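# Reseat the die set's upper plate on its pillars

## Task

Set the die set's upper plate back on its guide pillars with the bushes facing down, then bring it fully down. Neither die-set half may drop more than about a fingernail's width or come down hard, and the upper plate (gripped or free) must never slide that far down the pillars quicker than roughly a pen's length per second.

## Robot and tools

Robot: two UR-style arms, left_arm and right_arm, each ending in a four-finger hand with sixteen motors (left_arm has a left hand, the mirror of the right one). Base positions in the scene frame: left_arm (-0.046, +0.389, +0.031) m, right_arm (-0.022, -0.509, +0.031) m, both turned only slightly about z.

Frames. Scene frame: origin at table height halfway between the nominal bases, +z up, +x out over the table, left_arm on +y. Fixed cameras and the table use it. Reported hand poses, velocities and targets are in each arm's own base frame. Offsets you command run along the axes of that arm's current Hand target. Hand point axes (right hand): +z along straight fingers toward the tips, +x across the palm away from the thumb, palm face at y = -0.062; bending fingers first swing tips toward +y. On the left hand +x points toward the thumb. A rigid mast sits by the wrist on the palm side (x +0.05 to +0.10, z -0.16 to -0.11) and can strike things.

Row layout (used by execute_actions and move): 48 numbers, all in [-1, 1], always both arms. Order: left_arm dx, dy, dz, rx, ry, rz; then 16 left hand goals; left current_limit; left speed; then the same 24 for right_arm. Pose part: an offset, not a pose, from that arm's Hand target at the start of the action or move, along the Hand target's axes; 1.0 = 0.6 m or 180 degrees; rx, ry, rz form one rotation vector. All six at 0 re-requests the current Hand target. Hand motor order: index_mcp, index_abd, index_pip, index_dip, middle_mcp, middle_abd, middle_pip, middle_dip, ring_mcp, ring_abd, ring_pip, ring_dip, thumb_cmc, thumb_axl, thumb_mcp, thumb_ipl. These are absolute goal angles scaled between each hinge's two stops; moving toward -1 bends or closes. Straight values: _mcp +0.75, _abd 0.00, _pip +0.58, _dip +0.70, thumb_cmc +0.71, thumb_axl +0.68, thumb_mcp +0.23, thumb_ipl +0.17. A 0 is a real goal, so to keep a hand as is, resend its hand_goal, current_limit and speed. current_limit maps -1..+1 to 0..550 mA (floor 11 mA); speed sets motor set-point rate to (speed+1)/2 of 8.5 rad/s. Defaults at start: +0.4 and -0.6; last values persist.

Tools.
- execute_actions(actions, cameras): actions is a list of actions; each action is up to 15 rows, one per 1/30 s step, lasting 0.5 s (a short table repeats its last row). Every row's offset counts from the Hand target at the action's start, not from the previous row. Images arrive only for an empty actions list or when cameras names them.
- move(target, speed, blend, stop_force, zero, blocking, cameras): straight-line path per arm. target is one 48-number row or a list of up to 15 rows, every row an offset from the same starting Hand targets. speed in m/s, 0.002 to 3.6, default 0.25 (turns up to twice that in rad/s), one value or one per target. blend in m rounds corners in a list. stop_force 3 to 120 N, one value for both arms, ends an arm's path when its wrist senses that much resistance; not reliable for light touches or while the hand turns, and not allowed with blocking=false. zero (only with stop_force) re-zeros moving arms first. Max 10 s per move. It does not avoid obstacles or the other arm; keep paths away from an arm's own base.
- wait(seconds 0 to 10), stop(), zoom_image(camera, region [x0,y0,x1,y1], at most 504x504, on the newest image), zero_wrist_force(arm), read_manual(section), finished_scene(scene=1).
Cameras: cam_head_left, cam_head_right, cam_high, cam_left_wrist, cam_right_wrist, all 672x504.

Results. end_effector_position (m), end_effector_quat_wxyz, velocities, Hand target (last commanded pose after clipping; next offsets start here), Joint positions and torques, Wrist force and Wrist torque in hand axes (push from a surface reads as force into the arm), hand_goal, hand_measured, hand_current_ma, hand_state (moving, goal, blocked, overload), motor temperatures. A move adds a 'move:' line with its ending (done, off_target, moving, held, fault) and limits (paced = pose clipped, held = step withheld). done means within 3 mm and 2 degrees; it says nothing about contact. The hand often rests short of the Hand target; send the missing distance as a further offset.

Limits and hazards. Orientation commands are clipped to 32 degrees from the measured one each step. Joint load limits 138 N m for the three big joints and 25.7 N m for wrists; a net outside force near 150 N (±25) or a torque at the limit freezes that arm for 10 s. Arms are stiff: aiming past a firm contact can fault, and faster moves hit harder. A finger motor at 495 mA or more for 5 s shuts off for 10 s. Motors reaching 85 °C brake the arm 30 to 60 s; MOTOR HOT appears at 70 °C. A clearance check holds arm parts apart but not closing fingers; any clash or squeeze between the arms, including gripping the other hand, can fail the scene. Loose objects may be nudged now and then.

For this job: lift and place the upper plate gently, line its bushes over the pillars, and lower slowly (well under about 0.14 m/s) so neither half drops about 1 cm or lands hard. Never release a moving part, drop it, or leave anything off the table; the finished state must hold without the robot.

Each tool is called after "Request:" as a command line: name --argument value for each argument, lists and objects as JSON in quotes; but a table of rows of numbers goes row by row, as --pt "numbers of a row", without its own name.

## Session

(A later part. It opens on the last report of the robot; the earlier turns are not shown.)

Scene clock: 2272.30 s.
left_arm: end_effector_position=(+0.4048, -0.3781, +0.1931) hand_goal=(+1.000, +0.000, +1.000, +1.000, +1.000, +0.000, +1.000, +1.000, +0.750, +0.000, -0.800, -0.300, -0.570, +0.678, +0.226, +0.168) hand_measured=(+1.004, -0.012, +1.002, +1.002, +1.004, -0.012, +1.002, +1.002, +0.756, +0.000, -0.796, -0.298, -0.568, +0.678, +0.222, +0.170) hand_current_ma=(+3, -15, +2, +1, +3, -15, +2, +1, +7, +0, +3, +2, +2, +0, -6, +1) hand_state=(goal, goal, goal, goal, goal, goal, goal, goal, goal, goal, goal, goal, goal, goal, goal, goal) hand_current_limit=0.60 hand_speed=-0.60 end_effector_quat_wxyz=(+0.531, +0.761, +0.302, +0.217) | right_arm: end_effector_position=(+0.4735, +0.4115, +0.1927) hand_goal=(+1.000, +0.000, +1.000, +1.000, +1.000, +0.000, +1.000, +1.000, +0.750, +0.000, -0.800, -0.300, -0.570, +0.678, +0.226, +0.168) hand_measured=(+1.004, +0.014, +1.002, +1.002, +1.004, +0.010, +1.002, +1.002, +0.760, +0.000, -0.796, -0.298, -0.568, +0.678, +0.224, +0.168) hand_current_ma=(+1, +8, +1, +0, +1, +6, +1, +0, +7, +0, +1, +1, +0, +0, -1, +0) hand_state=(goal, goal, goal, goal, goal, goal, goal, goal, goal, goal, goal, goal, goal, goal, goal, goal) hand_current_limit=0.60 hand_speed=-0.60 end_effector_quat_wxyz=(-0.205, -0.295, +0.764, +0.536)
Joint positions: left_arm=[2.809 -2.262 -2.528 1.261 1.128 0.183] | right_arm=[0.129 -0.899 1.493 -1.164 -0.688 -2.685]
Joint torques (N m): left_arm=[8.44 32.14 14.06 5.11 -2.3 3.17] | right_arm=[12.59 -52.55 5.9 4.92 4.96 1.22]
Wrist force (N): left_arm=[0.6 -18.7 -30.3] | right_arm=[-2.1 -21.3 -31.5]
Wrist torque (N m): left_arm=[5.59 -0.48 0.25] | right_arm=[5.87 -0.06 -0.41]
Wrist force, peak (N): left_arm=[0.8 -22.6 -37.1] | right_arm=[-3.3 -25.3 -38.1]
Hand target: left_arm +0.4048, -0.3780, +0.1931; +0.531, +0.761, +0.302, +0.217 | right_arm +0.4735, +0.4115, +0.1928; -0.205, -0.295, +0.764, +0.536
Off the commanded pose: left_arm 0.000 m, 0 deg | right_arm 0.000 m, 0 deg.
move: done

Request:
move --pt "-0.00928 0.00009 0.00003 0.00025 0.02614 -0.0095 1 0 1 1 1 0 1 1 0.75 0 -0.8 -0.3 -0.571 0.678 0.226 0.168 0.6 -0.6 -0.00928 -0.00006 0.00007 -0.00022 0.02611 -0.00953 1 0 1 1 1 0 1 1 0.75 0 -0.8 -0.3 -0.571 0.678 0.226 0.168 0.6 -0.6" --pt "-0.01849 0.00055 0.00103 0.0005 0.05228 -0.019 1 0 1 1 1 0 1 1 0.75 0 -0.8 -0.3 -0.571 0.678 0.226 0.168 0.6 -0.6 -0.01849 0.00025 0.00111 -0.00044 0.05222 -0.01906 1 0 1 1 1 0 1 1 0.75 0 -0.8 -0.3 -0.571 0.678 0.226 0.168 0.6 -0.6" --blend 0.002 --speed 0.06 --cameras '["cam_high","cam_head_left"]'

Scene clock: 2277.13 s.
left_arm: end_effector_position=(+0.3973, -0.3863, +0.1931) hand_goal=(+1.000, +0.000, +1.000, +1.000, +1.000, +0.000, +1.000, +1.000, +0.750, +0.000, -0.800, -0.300, -0.570, +0.678, +0.226, +0.168) hand_measured=(+1.004, -0.012, +1.002, +1.002, +1.004, -0.012, +1.002, +1.002, +0.756, +0.000, -0.796, -0.298, -0.568, +0.678, +0.222, +0.170) hand_current_ma=(+3, -16, +2, +1, +3, -16, +2, +1, +7, +0, +3, +2, +2, +0, -6, +1) hand_state=(goal, goal, goal, goal, goal, goal, goal, goal, goal, goal, goal, goal, goal, goal, goal, goal) hand_current_limit=0.60 hand_speed=-0.60 end_effector_quat_wxyz=(+0.510, +0.732, +0.367, +0.262) | right_arm: end_effector_position=(+0.4813, +0.4195, +0.1927) hand_goal=(+1.000, +0.000, +1.000, +1.000, +1.000, +0.000, +1.000, +1.000, +0.750, +0.000, -0.800, -0.300, -0.570, +0.678, +0.226, +0.168) hand_measured=(+1.004, +0.014, +1.002, +1.002, +1.004, +0.012, +1.002, +1.002, +0.760, +0.000, -0.796, -0.298, -0.568, +0.678, +0.224, +0.168) hand_current_ma=(+1, +9, +1, +0, +1, +6, +1, +0, +7, +0, +1, +1, +0, +0, -1, +0) hand_state=(goal, goal, goal, goal, goal, goal, goal, goal, goal, goal, goal, goal, goal, goal, goal, goal) hand_current_limit=0.60 hand_speed=-0.60 end_effector_quat_wxyz=(-0.251, -0.361, +0.735, +0.516)
Joint positions: left_arm=[2.624 -2.263 -2.487 1.259 1.465 0.048] | right_arm=[0.174 -0.786 1.275 -0.986 -0.799 -2.784]
Joint torques (N m): left_arm=[12.7 51.74 12.9 10.15 -0.3 3.18] | right_arm=[10.6 -55.96 5.2 6.4 3.91 1.38]
Wrist force (N): left_arm=[0.6 -17.7 -28.4] | right_arm=[-3.2 -20.6 -29.7]
Wrist torque (N m): left_arm=[5.25 -0.56 0.23] | right_arm=[5.53 -0.03 -0.50]
Wrist force, peak (N): left_arm=[0.6 -18.8 -30.0] | right_arm=[-2.7 -22.5 -31.0]
Hand target: left_arm +0.3973, -0.3862, +0.1931; +0.510, +0.732, +0.368, +0.263 | right_arm +0.4813, +0.4194, +0.1927; -0.251, -0.360, +0.735, +0.516
Off the commanded pose: left_arm 0.000 m, 0 deg | right_arm 0.000 m, 0 deg.
move: done
Images, in order (width x height): cam_head_left 672x504, cam_high 672x504.

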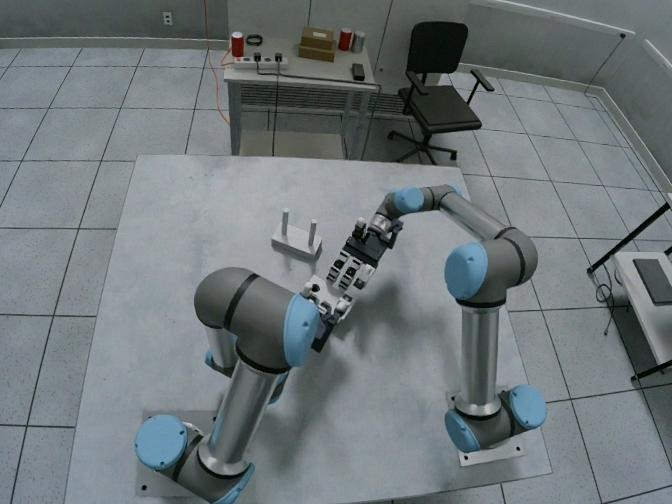

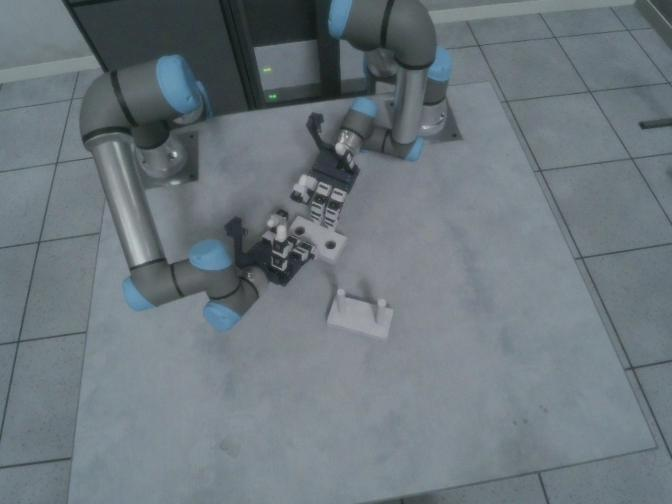

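Request:
move --target '[-0.00009,-0.0094,0.00342,0,0,0,1,0,1,1,1,0,1,1,0.75,0,-0.8,-0.3,-0.571,0.678,0.226,0.168,0.6,-0.6,0.00008,-0.0094,0.00343,0,0,0,1,0,1,1,1,0,1,1,0.75,0,-0.8,-0.3,-0.571,0.678,0.226,0.168,0.6,-0.6]' --speed 0.015

Request:
move --target '[-0.00001,-0.00157,0.00057,0,0,0,1,0,1,1,1,0,1,1,0.75,0,-0.8,-0.3,-0.571,0.678,0.226,0.168,0.6,-0.6,0.00001,-0.00157,0.00057,0,0,0,1,0,1,1,1,0,1,1,0.75,0,-0.8,-0.3,-0.571,0.678,0.226,0.168,0.6,-0.6]' --speed 0.01

Scene clock: 2283.00 s.
left_arm: end_effector_position=(+0.3973, -0.3862, +0.1871) hand_goal=(+1.000, +0.000, +1.000, +1.000, +1.000, +0.000, +1.000, +1.000, +0.750, +0.000, -0.800, -0.300, -0.570, +0.678, +0.226, +0.168) hand_measured=(+1.004, -0.012, +1.002, +1.002, +1.004, -0.012, +1.002, +1.002, +0.756, +0.000, -0.796, -0.298, -0.568, +0.678, +0.222, +0.170) hand_current_ma=(+3, -16, +2, +1, +3, -16, +2, +1, +7, +0, +3, +2, +2, +0, -6, +1) hand_state=(goal, goal, goal, goal, goal, goal, goal, goal, goal, goal, goal, goal, goal, goal, goal, goal) hand_current_limit=0.60 hand_speed=-0.60 end_effector_quat_wxyz=(+0.510, +0.732, +0.368, +0.263) | right_arm: end_effector_position=(+0.4813, +0.4194, +0.1866) hand_goal=(+1.000, +0.000, +1.000, +1.000, +1.000, +0.000, +1.000, +1.000, +0.750, +0.000, -0.800, -0.300, -0.570, +0.678, +0.226, +0.168) hand_measured=(+1.004, +0.014, +1.002, +1.002, +1.004, +0.012, +1.002, +1.002, +0.760, +0.000, -0.796, -0.298, -0.568, +0.678, +0.224, +0.168) hand_current_ma=(+1, +9, +1, +0, +1, +6, +1, +0, +7, +0, +1, +1, +0, +0, -1, +0) hand_state=(goal, goal, goal, goal, goal, goal, goal, goal, goal, goal, goal, goal, goal, goal, goal, goal) hand_current_limit=0.60 hand_speed=-0.60 end_effector_quat_wxyz=(-0.251, -0.360, +0.735, +0.516)
Joint positions: left_arm=[2.624 -2.287 -2.483 1.278 1.465 0.048] | right_arm=[0.173 -0.779 1.28 -0.998 -0.799 -2.784]
Joint torques (N m): left_arm=[15.72 52.94 18.75 5.82 0.17 3.12] | right_arm=[11.75 -48.61 -0.66 7.25 1.95 0.98]
Wrist force (N): left_arm=[-0.1 -17.8 -27.7] | right_arm=[-3.8 -20.6 -29.1]
Wrist torque (N m): left_arm=[5.16 -0.56 0.14] | right_arm=[5.41 -0.07 -0.57]
Wrist force, peak (N): left_arm=[0.8 -18.9 -27.8] | right_arm=[-3.5 -21.9 -29.6]
Hand target: left_arm +0.3973, -0.3862, +0.1871; +0.510, +0.732, +0.368, +0.263 | right_arm +0.4813, +0.4194, +0.1867; -0.251, -0.360, +0.735, +0.516
Off the commanded pose: left_arm 0.000 m, 0 deg | right_arm 0.000 m, 0 deg.
move: done

Scene clock: 2283.70 s.
left_arm: end_effector_position=(+0.3973, -0.3862, +0.1861) hand_goal=(+1.000, +0.000, +1.000, +1.000, +1.000, +0.000, +1.000, +1.000, +0.750, +0.000, -0.800, -0.300, -0.570, +0.678, +0.226, +0.168) hand_measured=(+1.004, -0.014, +1.002, +1.002, +1.004, -0.014, +1.002, +1.002, +0.756, +0.000, -0.796, -0.298, -0.568, +0.678, +0.222, +0.170) hand_current_ma=(+3, -17, +2, +1, +3, -17, +2, +1, +7, +0, +3, +2, +2, +0, -6, +1) hand_state=(goal, goal, goal, goal, goal, goal, goal, goal, goal, goal, goal, goal, goal, goal, goal, goal) hand_current_limit=0.60 hand_speed=-0.60 end_effector_quat_wxyz=(+0.510, +0.732, +0.368, +0.263) | right_arm: end_effector_position=(+0.4813, +0.4194, +0.1857) hand_goal=(+1.000, +0.000, +1.000, +1.000, +1.000, +0.000, +1.000, +1.000, +0.750, +0.000, -0.800, -0.300, -0.570, +0.678, +0.226, +0.168) hand_measured=(+1.002, +0.014, +1.002, +1.002, +1.004, +0.012, +1.002, +1.002, +0.760, +0.000, -0.796, -0.298, -0.568, +0.678, +0.224, +0.168) hand_current_ma=(+1, +9, +1, +0, +1, +6, +1, +0, +7, +0, +1, +1, +0, +0, -1, +0) hand_state=(goal, goal, goal, goal, goal, goal, goal, goal, goal, goal, goal, goal, goal, goal, goal, goal) hand_current_limit=0.60 hand_speed=-0.60 end_effector_quat_wxyz=(-0.251, -0.360, +0.735, +0.516)
Joint positions: left_arm=[2.624 -2.29 -2.483 1.281 1.465 0.048] | right_arm=[0.173 -0.778 1.281 -0.999 -0.799 -2.784]
Joint torques (N m): left_arm=[16.32 29.31 24.48 5.89 -1.71 3] | right_arm=[13.68 -29.44 9.31 4.14 0.94 0.85]
Wrist force (N): left_arm=[0.0 -9.0 -38.4] | right_arm=[-2.6 -4.7 -37.6]
Wrist torque (N m): left_arm=[6.29 -0.56 0.15] | right_arm=[5.93 0.00 -0.41]
Wrist force, peak (N): left_arm=[0.0 -9.0 -38.4] | right_arm=[-2.6 -4.7 -37.6]
Hand target: left_arm +0.3973, -0.3862, +0.1861; +0.510, +0.732, +0.368, +0.263 | right_arm +0.4813, +0.4194, +0.1857; -0.251, -0.360, +0.735, +0.516
Off the commanded pose: left_arm 0.000 m, 0 deg | right_arm 0.000 m, 0 deg.
move: done

Request:
move --pt "0 0.0002 -0.0001 0 0 0 1 0 1 1 1 0 1 1 0.75 0 -0.8 -0.3 -0.571 0.678 0.226 0.168 0.6 -0.6 0 0.00045 -0.0002 0 0 0 1 0 1 1 1 0 1 1 0.75 0 -0.8 -0.3 -0.571 0.678 0.226 0.168 0.6 -0.6" --pt "0 -0.0015 -0.0048 0 0 0 1 0 1 1 1 0 1 1 0.75 0 -0.8 -0.3 -0.571 0.678 0.226 0.168 0.6 -0.6 0 -0.00125 -0.0049 0 0 0 1 0 1 1 1 0 1 1 0.75 0 -0.8 -0.3 -0.571 0.678 0.226 0.168 0.6 -0.6" --pt "0 -0.0055 -0.0158 0 0 0 1 0 1 1 1 0 1 1 0.75 0 -0.8 -0.3 -0.571 0.678 0.226 0.168 0.6 -0.6 0 -0.0053 -0.0159 0 0 0 1 0 1 1 1 0 1 1 0.75 0 -0.8 -0.3 -0.571 0.678 0.226 0.168 0.6 -0.6" --speed '[0.005,0.003,0.01]' --cameras '["cam_head_left","cam_high"]'

Scene clock: 2292.37 s.
left_arm: end_effector_position=(+0.3892, -0.3802, +0.1863) hand_goal=(+1.000, +0.000, +1.000, +1.000, +1.000, +0.000, +1.000, +1.000, +0.750, +0.000, -0.800, -0.300, -0.570, +0.678, +0.226, +0.168) hand_measured=(+1.000, -0.004, +1.000, +1.000, +1.000, -0.004, +1.000, +1.000, +0.756, +0.000, -0.796, -0.298, -0.568, +0.678, +0.222, +0.170) hand_current_ma=(+0, -2, +0, +0, +0, -3, +0, +0, +7, +0, +3, +2, +2, +0, -6, +1) hand_state=(goal, goal, goal, goal, goal, goal, goal, goal, goal, goal, goal, goal, goal, goal, goal, goal) hand_current_limit=0.60 hand_speed=-0.60 end_effector_quat_wxyz=(+0.510, +0.732, +0.368, +0.263) | right_arm: end_effector_position=(+0.4893, +0.4132, +0.1860) hand_goal=(+1.000, +0.000, +1.000, +1.000, +1.000, +0.000, +1.000, +1.000, +0.750, +0.000, -0.800, -0.300, -0.570, +0.678, +0.226, +0.168) hand_measured=(+1.000, +0.004, +1.000, +1.000, +1.000, +0.004, +1.000, +1.000, +0.760, +0.000, -0.796, -0.298, -0.568, +0.678, +0.224, +0.168) hand_current_ma=(+0, +1, +0, +0, +0, +1, +0, +0, +7, +0, +1, +1, +0, +0, -1, +0) hand_state=(goal, goal, goal, goal, goal, goal, goal, goal, goal, goal, goal, goal, goal, goal, goal, goal) hand_current_limit=0.60 hand_speed=-0.60 end_effector_quat_wxyz=(-0.251, -0.360, +0.735, +0.516)
Joint positions: left_arm=[2.628 -2.293 -2.509 1.31 1.461 0.05] | right_arm=[0.163 -0.766 1.256 -0.982 -0.808 -2.791]
Joint torques (N m): left_arm=[8.78 23.2 6.35 1.81 -1.38 2.56] | right_arm=[-0.38 -46.81 -15.57 -0.1 -0.24 -0.56]
Wrist force (N): left_arm=[1.5 2.9 2.1] | right_arm=[-0.7 -2.0 1.0]
Wrist torque (N m): left_arm=[-0.44 -0.30 0.34] | right_arm=[-0.50 0.01 -0.06]
Wrist force, peak (N): left_arm=[-0.1 -8.0 -40.0] | right_arm=[-2.8 -4.5 -38.5]
Hand target: left_arm +0.3892, -0.3802, +0.1862; +0.510, +0.732, +0.368, +0.263 | right_arm +0.4892, +0.4132, +0.1860; -0.251, -0.360, +0.735, +0.516
Off the commanded pose: left_arm 0.000 m, 0 deg | right_arm 0.000 m, 0 deg.
move: done
Images, in order (width x height): cam_head_left 672x504, cam_high 672x504.

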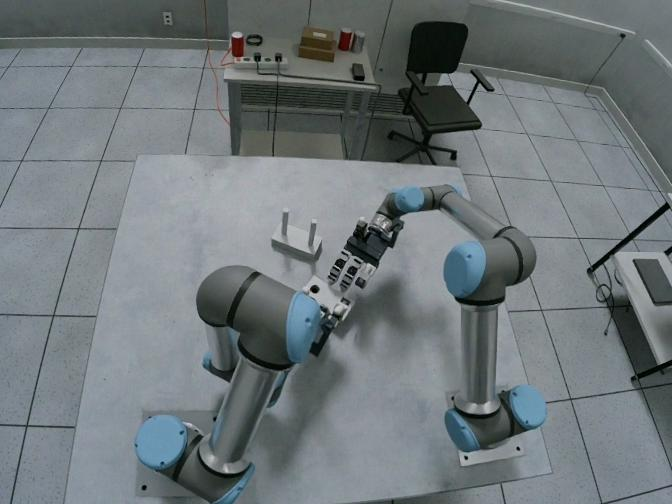

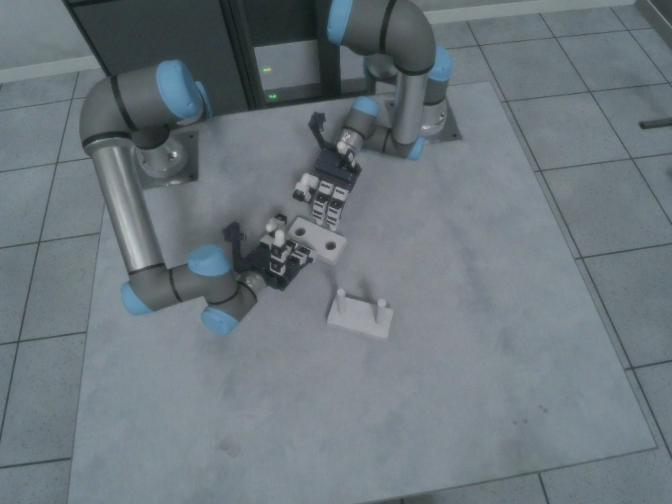

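Request:
move --pt "0.0024 0.2196 -0.1774 0 0 0 1 0 1 1 1 0 1 1 0.75 0 -0.8 -0.3 -0.571 0.678 0.226 0.168 0.6 -0.6 -0.0021 0.2194 -0.1777 0 0 0 1 0 1 1 1 0 1 1 0.75 0 -0.8 -0.3 -0.571 0.678 0.226 0.168 0.6 -0.6" --pt "0.1089 0.2286 -0.1498 -0.0015 -0.1574 0.0572 1 0 1 1 1 0 1 1 0.75 0 -0.8 -0.3 -0.571 0.678 0.226 0.168 0.6 -0.6 0.1044 0.2301 -0.1507 0.0013 -0.1572 0.0574 1 0 1 1 1 0 1 1 0.75 0 -0.8 -0.3 -0.571 0.678 0.226 0.168 0.6 -0.6" --pt "0.1881 0.2551 -0.0748 -0.003 -0.3142 0.1142 1 0 1 1 1 0 1 1 0.75 0 -0.8 -0.3 -0.571 0.678 0.226 0.168 0.6 -0.6 0.1836 0.2579 -0.0762 0.0027 -0.3139 0.1145 1 0 1 1 1 0 1 1 0.75 0 -0.8 -0.3 -0.571 0.678 0.226 0.168 0.6 -0.6" --pt "0.2169 0.2919 0.0272 -0.0045 -0.4711 0.1712 1 0 1 1 1 0 1 1 0.75 0 -0.8 -0.3 -0.571 0.678 0.226 0.168 0.6 -0.6 0.2124 0.2951 0.0256 0.004 -0.4706 0.1717 1 0 1 1 1 0 1 1 0.75 0 -0.8 -0.3 -0.571 0.678 0.226 0.168 0.6 -0.6" --blend '[0.01,0.02,0.02,0]' --speed 0.13 --cameras '["cam_head_left","cam_head_right","cam_high"]'

Scene clock: 2313.50 s.
left_arm: end_effector_position=(+0.5259, -0.3211, +0.3464) hand_goal=(+1.000, +0.000, +1.000, +1.000, +1.000, +0.000, +1.000, +1.000, +0.750, +0.000, -0.800, -0.300, -0.570, +0.678, +0.226, +0.168) hand_measured=(+1.000, -0.002, +1.000, +1.000, +1.000, -0.004, +1.000, +1.000, +0.756, +0.000, -0.796, -0.298, -0.568, +0.678, +0.222, +0.170) hand_current_ma=(+0, -2, +0, +0, +0, -2, +0, +0, +7, +0, +3, +2, +2, +0, -6, +1) hand_state=(goal, goal, goal, goal, goal, goal, goal, goal, goal, goal, goal, goal, goal, goal, goal, goal) hand_current_limit=0.60 hand_speed=-0.60 end_effector_quat_wxyz=(+0.546, +0.777, -0.259, -0.176) | right_arm: end_effector_position=(+0.3515, +0.3583, +0.3466) hand_goal=(+1.000, +0.000, +1.000, +1.000, +1.000, +0.000, +1.000, +1.000, +0.750, +0.000, -0.800, -0.300, -0.570, +0.678, +0.226, +0.168) hand_measured=(+1.000, +0.004, +1.000, +1.000, +1.000, +0.002, +1.000, +1.000, +0.760, +0.000, -0.796, -0.298, -0.568, +0.678, +0.224, +0.168) hand_current_ma=(+0, +1, +0, +0, +0, +1, +0, +0, +7, +0, +1, +1, +0, +0, -1, +0) hand_state=(goal, goal, goal, goal, goal, goal, goal, goal, goal, goal, goal, goal, goal, goal, goal, goal) hand_current_limit=0.60 hand_speed=-0.60 end_effector_quat_wxyz=(+0.189, +0.266, +0.777, +0.539)
Joint positions: left_arm=[3.176 -2.111 -1.279 -2.363 0.742 2.743] | right_arm=[0.229 -1.658 2.655 -3.696 -0.945 -0.278]
Joint torques (N m): left_arm=[11.55 46.84 26.38 0.99 -1.22 -2.23] | right_arm=[4.99 -19.88 -25.77 -2.05 -1.48 1.56]
Wrist force (N): left_arm=[1.5 3.1 1.7] | right_arm=[-0.3 -2.3 0.8]
Wrist torque (N m): left_arm=[-0.34 -0.30 0.50] | right_arm=[-0.54 -0.09 -0.10]
Wrist force, peak (N): left_arm=[1.6 3.2 2.4] | right_arm=[-1.0 -3.5 2.3]
Hand target: left_arm +0.5259, -0.3210, +0.3465; +0.546, +0.777, -0.259, -0.176 | right_arm +0.3515, +0.3583, +0.3467; +0.189, +0.266, +0.776, +0.539
Off the commanded pose: left_arm 0.000 m, 0 deg | right_arm 0.000 m, 0 deg.
move: done
Images, in order (width x height): cam_head_left 672x504, cam_head_right 672x504, cam_high 672x504.

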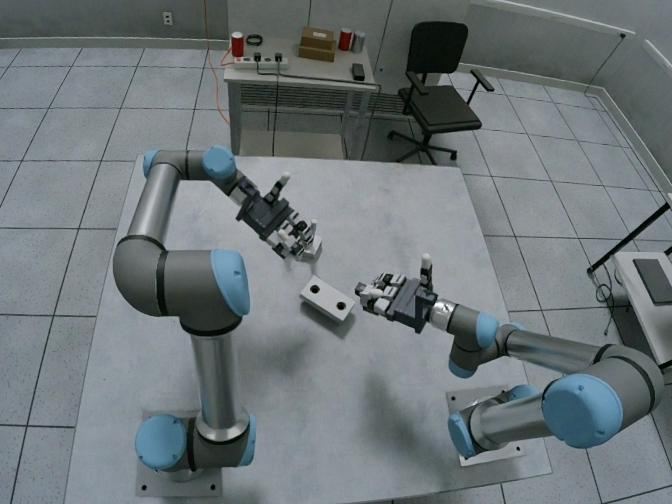

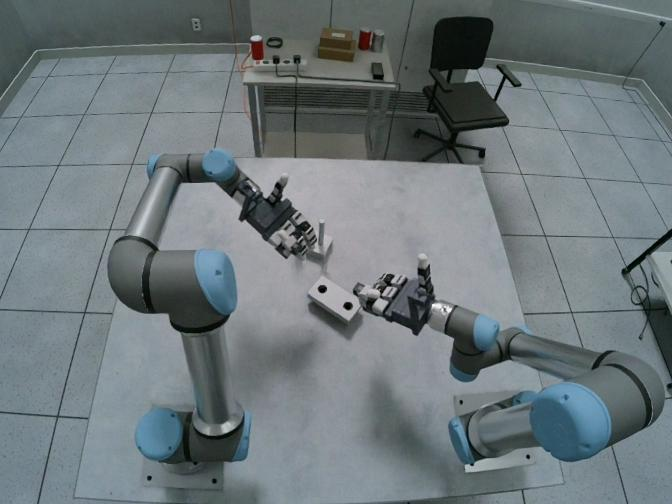

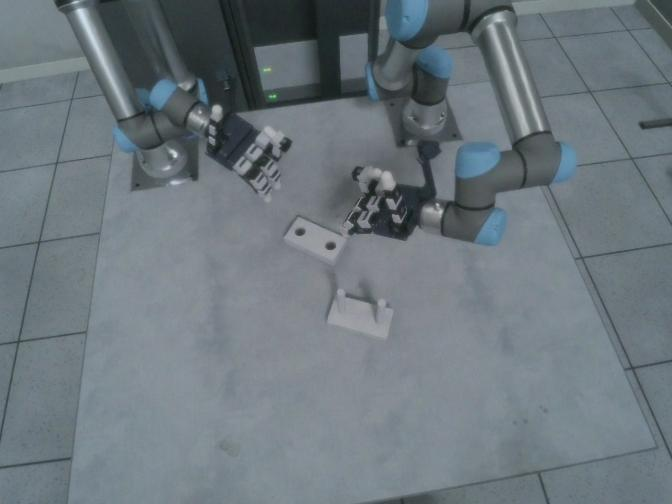

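Request:
zoom_image --camera "cam_head_left" --region '[280, 260, 380, 340]'

Request:
zoom_image --camera "cam_high" --region '[270, 200, 370, 280]'

Scaled by 5.040 from the camera's 672x504 image, which has a finer 960x720 frame.

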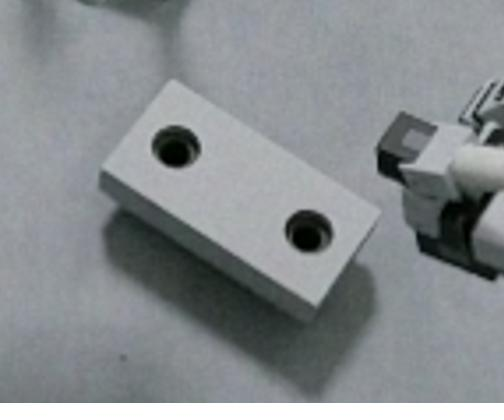

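Scaled by 5.040 from the camera's 672x504 image, which has a finer 960x720 frame.

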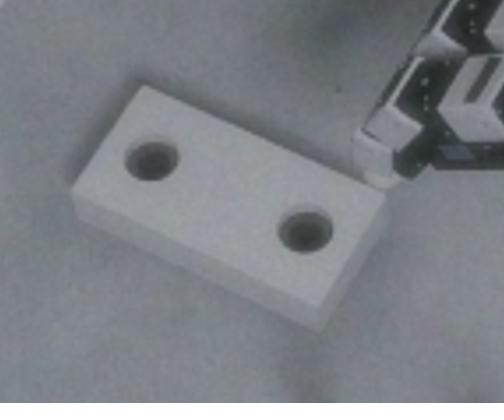

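Request:
move --pt "0 0.0042 0.0116 0 0 0 1 0 1 1 1 0 1 1 0.75 0 -0.8 -0.3 -0.571 0.678 0.226 0.168 0.6 -0.6 0 0.0042 0.0116 0 0 0 1 0 1 1 1 0 1 1 0.75 0 -0.8 -0.3 -0.571 0.678 0.226 0.168 0.6 -0.6" --pt "-0.0024 -0.2505 0.1042 0 0 0 1 0 1 1 1 0 1 1 0.75 0 -0.8 -0.3 -0.571 0.678 0.226 0.168 0.6 -0.6 0.0022 -0.2493 0.1041 0 0 0 1 0 1 1 1 0 1 1 0.75 0 -0.8 -0.3 -0.571 0.678 0.226 0.168 0.6 -0.6" --blend '[0.003,0]' --speed '[0.05,0.08]' --cameras '["cam_high","cam_left_wrist","cam_right_wrist","cam_head_left"]'

Scene clock: 2336.93 s.
left_arm: end_effector_position=(+0.5216, -0.3270, +0.1838) hand_goal=(+1.000, +0.000, +1.000, +1.000, +1.000, +0.000, +1.000, +1.000, +0.750, +0.000, -0.800, -0.300, -0.570, +0.678, +0.226, +0.168) hand_measured=(+1.000, -0.002, +1.000, +1.000, +1.000, -0.004, +1.000, +1.000, +0.756, +0.000, -0.796, -0.298, -0.568, +0.678, +0.222, +0.170) hand_current_ma=(+0, -2, +0, +0, +0, -2, +0, +0, +7, +0, +3, +2, +2, +0, -6, +1) hand_state=(goal, goal, goal, goal, goal, goal, goal, goal, goal, goal, goal, goal, goal, goal, goal, goal) hand_current_limit=0.60 hand_speed=-0.60 end_effector_quat_wxyz=(+0.546, +0.777, -0.259, -0.176) | right_arm: end_effector_position=(+0.3555, +0.3636, +0.1848) hand_goal=(+1.000, +0.000, +1.000, +1.000, +1.000, +0.000, +1.000, +1.000, +0.750, +0.000, -0.800, -0.300, -0.570, +0.678, +0.226, +0.168) hand_measured=(+1.000, +0.002, +1.000, +1.000, +1.000, +0.002, +1.000, +1.000, +0.760, +0.000, -0.796, -0.298, -0.568, +0.678, +0.224, +0.168) hand_current_ma=(+0, +1, +0, +0, +0, +1, +0, +0, +7, +0, +1, +1, +0, +0, -1, +0) hand_state=(goal, goal, goal, goal, goal, goal, goal, goal, goal, goal, goal, goal, goal, goal, goal, goal) hand_current_limit=0.60 hand_speed=-0.60 end_effector_quat_wxyz=(+0.189, +0.266, +0.776, +0.539)
Joint positions: left_arm=[3.167 -2.264 -1.479 -2.006 0.734 2.736] | right_arm=[0.248 -0.814 2.663 -4.554 -0.962 -0.268]
Joint torques (N m): left_arm=[9.36 57.94 23.91 -1.19 -2.38 -2.13] | right_arm=[8.64 -17 17.85 -2.85 0.53 0.09]
Wrist force (N): left_arm=[1.5 2.8 1.9] | right_arm=[-0.5 -2.0 1.1]
Wrist torque (N m): left_arm=[-0.42 -0.30 0.45] | right_arm=[-0.56 -0.07 -0.27]
Wrist force, peak (N): left_arm=[2.0 3.8 2.0] | right_arm=[-0.5 -3.1 1.3]
Hand target: left_arm +0.5216, -0.3270, +0.1839; +0.546, +0.777, -0.259, -0.176 | right_arm +0.3554, +0.3636, +0.1848; +0.189, +0.266, +0.776, +0.539
Off the commanded pose: left_arm 0.000 m, 0 deg | right_arm 0.000 m, 0 deg.
move: done
Images, in order (width x height): cam_head_left 672x504, cam_high 672x504, cam_left_wrist 672x504, cam_right_wrist 672x504.

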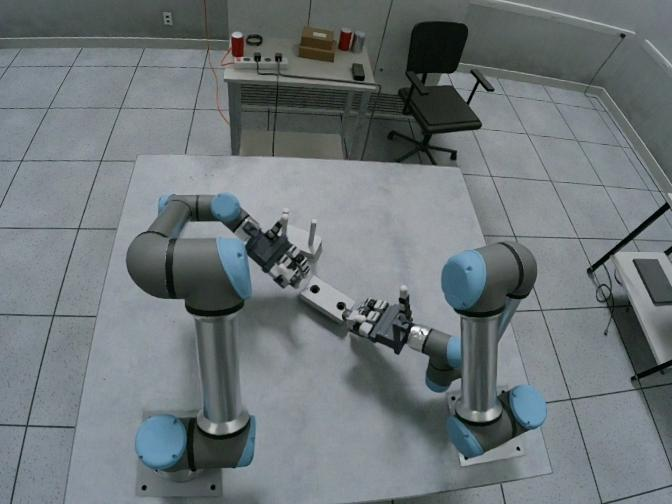

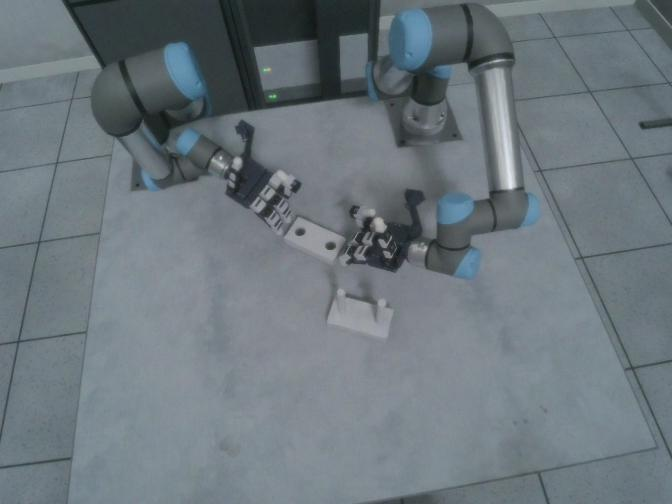

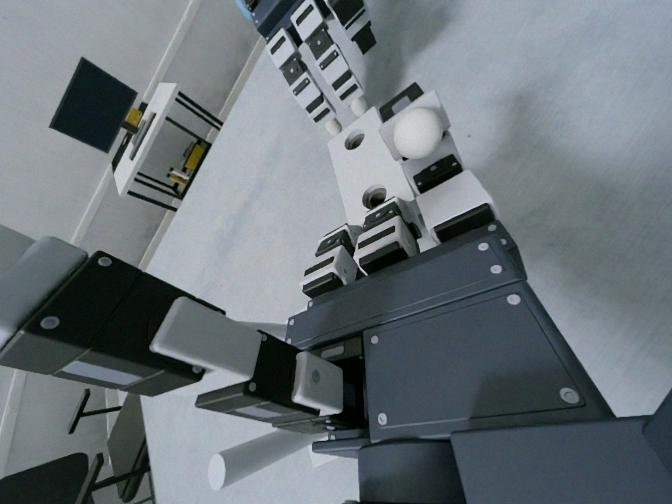

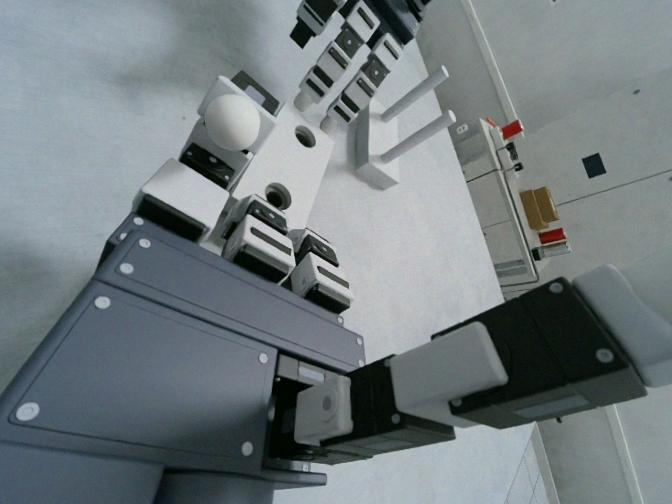

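Request:
move --target '[-0.0045,0.0057,0.0157,0,0,0,1,0,1,1,1,0,1,1,0.75,0,-0.8,-0.3,-0.571,0.678,0.226,0.168,0.6,-0.6,0.0045,0.0057,0.0157,0,0,0,1,0,1,1,1,0,1,1,0.75,0,-0.8,-0.3,-0.571,0.678,0.226,0.168,0.6,-0.6]' --speed 0.02 --cameras '["cam_left_wrist","cam_right_wrist"]'

Request:
move --target '[0,0.0037,0.01018,0,0,0,1,0,1,1,1,0,1,1,0.75,0,-0.8,-0.3,-0.571,0.678,0.226,0.168,0.6,-0.6,0,0.0037,0.01018,0,0,0,1,0,1,1,1,0,1,1,0.75,0,-0.8,-0.3,-0.571,0.678,0.226,0.168,0.6,-0.6]' --speed 0.004 --stop_force 6

Scene clock: 2347.30 s.
left_arm: end_effector_position=(+0.5134, -0.3336, +0.1839) hand_goal=(+1.000, +0.000, +1.000, +1.000, +1.000, +0.000, +1.000, +1.000, +0.750, +0.000, -0.800, -0.300, -0.570, +0.678, +0.226, +0.168) hand_measured=(+1.000, -0.002, +1.000, +1.000, +1.000, -0.004, +1.000, +1.000, +0.756, +0.000, -0.796, -0.298, -0.568, +0.678, +0.222, +0.170) hand_current_ma=(+0, -2, +0, +0, +0, -2, +0, +0, +7, +0, +3, +2, +2, +0, -6, +1) hand_state=(goal, goal, goal, goal, goal, goal, goal, goal, goal, goal, goal, goal, goal, goal, goal, goal) hand_current_limit=0.60 hand_speed=-0.60 end_effector_quat_wxyz=(+0.546, +0.777, -0.259, -0.176) | right_arm: end_effector_position=(+0.3595, +0.3732, +0.1848) hand_goal=(+1.000, +0.000, +1.000, +1.000, +1.000, +0.000, +1.000, +1.000, +0.750, +0.000, -0.800, -0.300, -0.570, +0.678, +0.226, +0.168) hand_measured=(+1.000, +0.002, +1.000, +1.000, +1.000, +0.002, +1.000, +1.000, +0.760, +0.000, -0.796, -0.298, -0.568, +0.678, +0.224, +0.168) hand_current_ma=(+0, +1, +0, +0, +0, +1, +0, +0, +7, +0, +1, +1, +0, +0, -1, +0) hand_state=(goal, goal, goal, goal, goal, goal, goal, goal, goal, goal, goal, goal, goal, goal, goal, goal) hand_current_limit=0.60 hand_speed=-0.60 end_effector_quat_wxyz=(+0.189, +0.266, +0.776, +0.539) end_effector_velocity=(-0.001, +0.000, +0.001) end_effector_angular_velocity=(+0.001, -0.002, +0.003)
Joint positions: left_arm=[3.157 -2.249 -1.505 -1.987 0.725 2.729] | right_arm=[0.284 -0.827 2.633 -4.521 -0.995 -0.25]
Joint velocities: left_arm=[within noise] | right_arm=[-0.002 -0.001 0.002 -0.002 0.005 -0.002]
Joint torques (N m): left_arm=[6.15 41.02 22.38 -2.09 0.07 -0.44] | right_arm=[-9.79 -19.57 15.61 -3.6 2.23 -1.14]
Wrist force (N): left_arm=[1.5 2.8 1.7] | right_arm=[-0.4 -1.5 1.2]
Wrist torque (N m): left_arm=[-0.40 -0.28 0.49] | right_arm=[-0.51 -0.07 -0.23]
Wrist force, peak (N): left_arm=[1.7 3.0 2.2] | right_arm=[-0.6 -2.2 1.0]
Hand target: left_arm +0.5134, -0.3334, +0.1838; +0.546, +0.777, -0.259, -0.176 | right_arm +0.3595, +0.3732, +0.1847; +0.189, +0.266, +0.776, +0.539
Off the commanded pose: left_arm 0.000 m, 0 deg | right_arm 0.000 m, 0 deg.
move: done
Images, in order (width x height): cam_left_wrist 672x504, cam_right_wrist 672x504.

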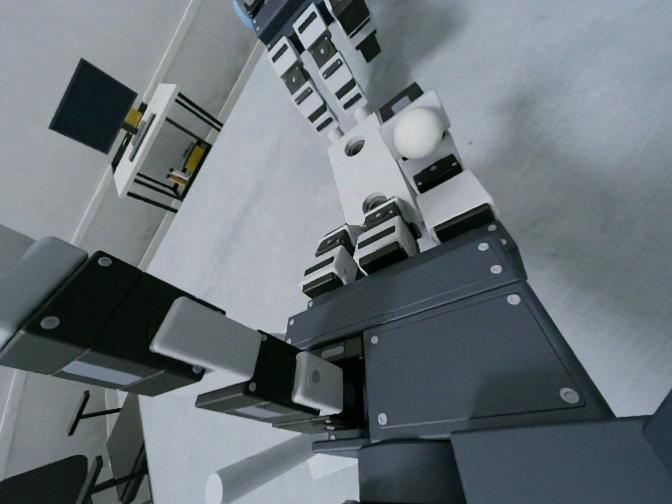

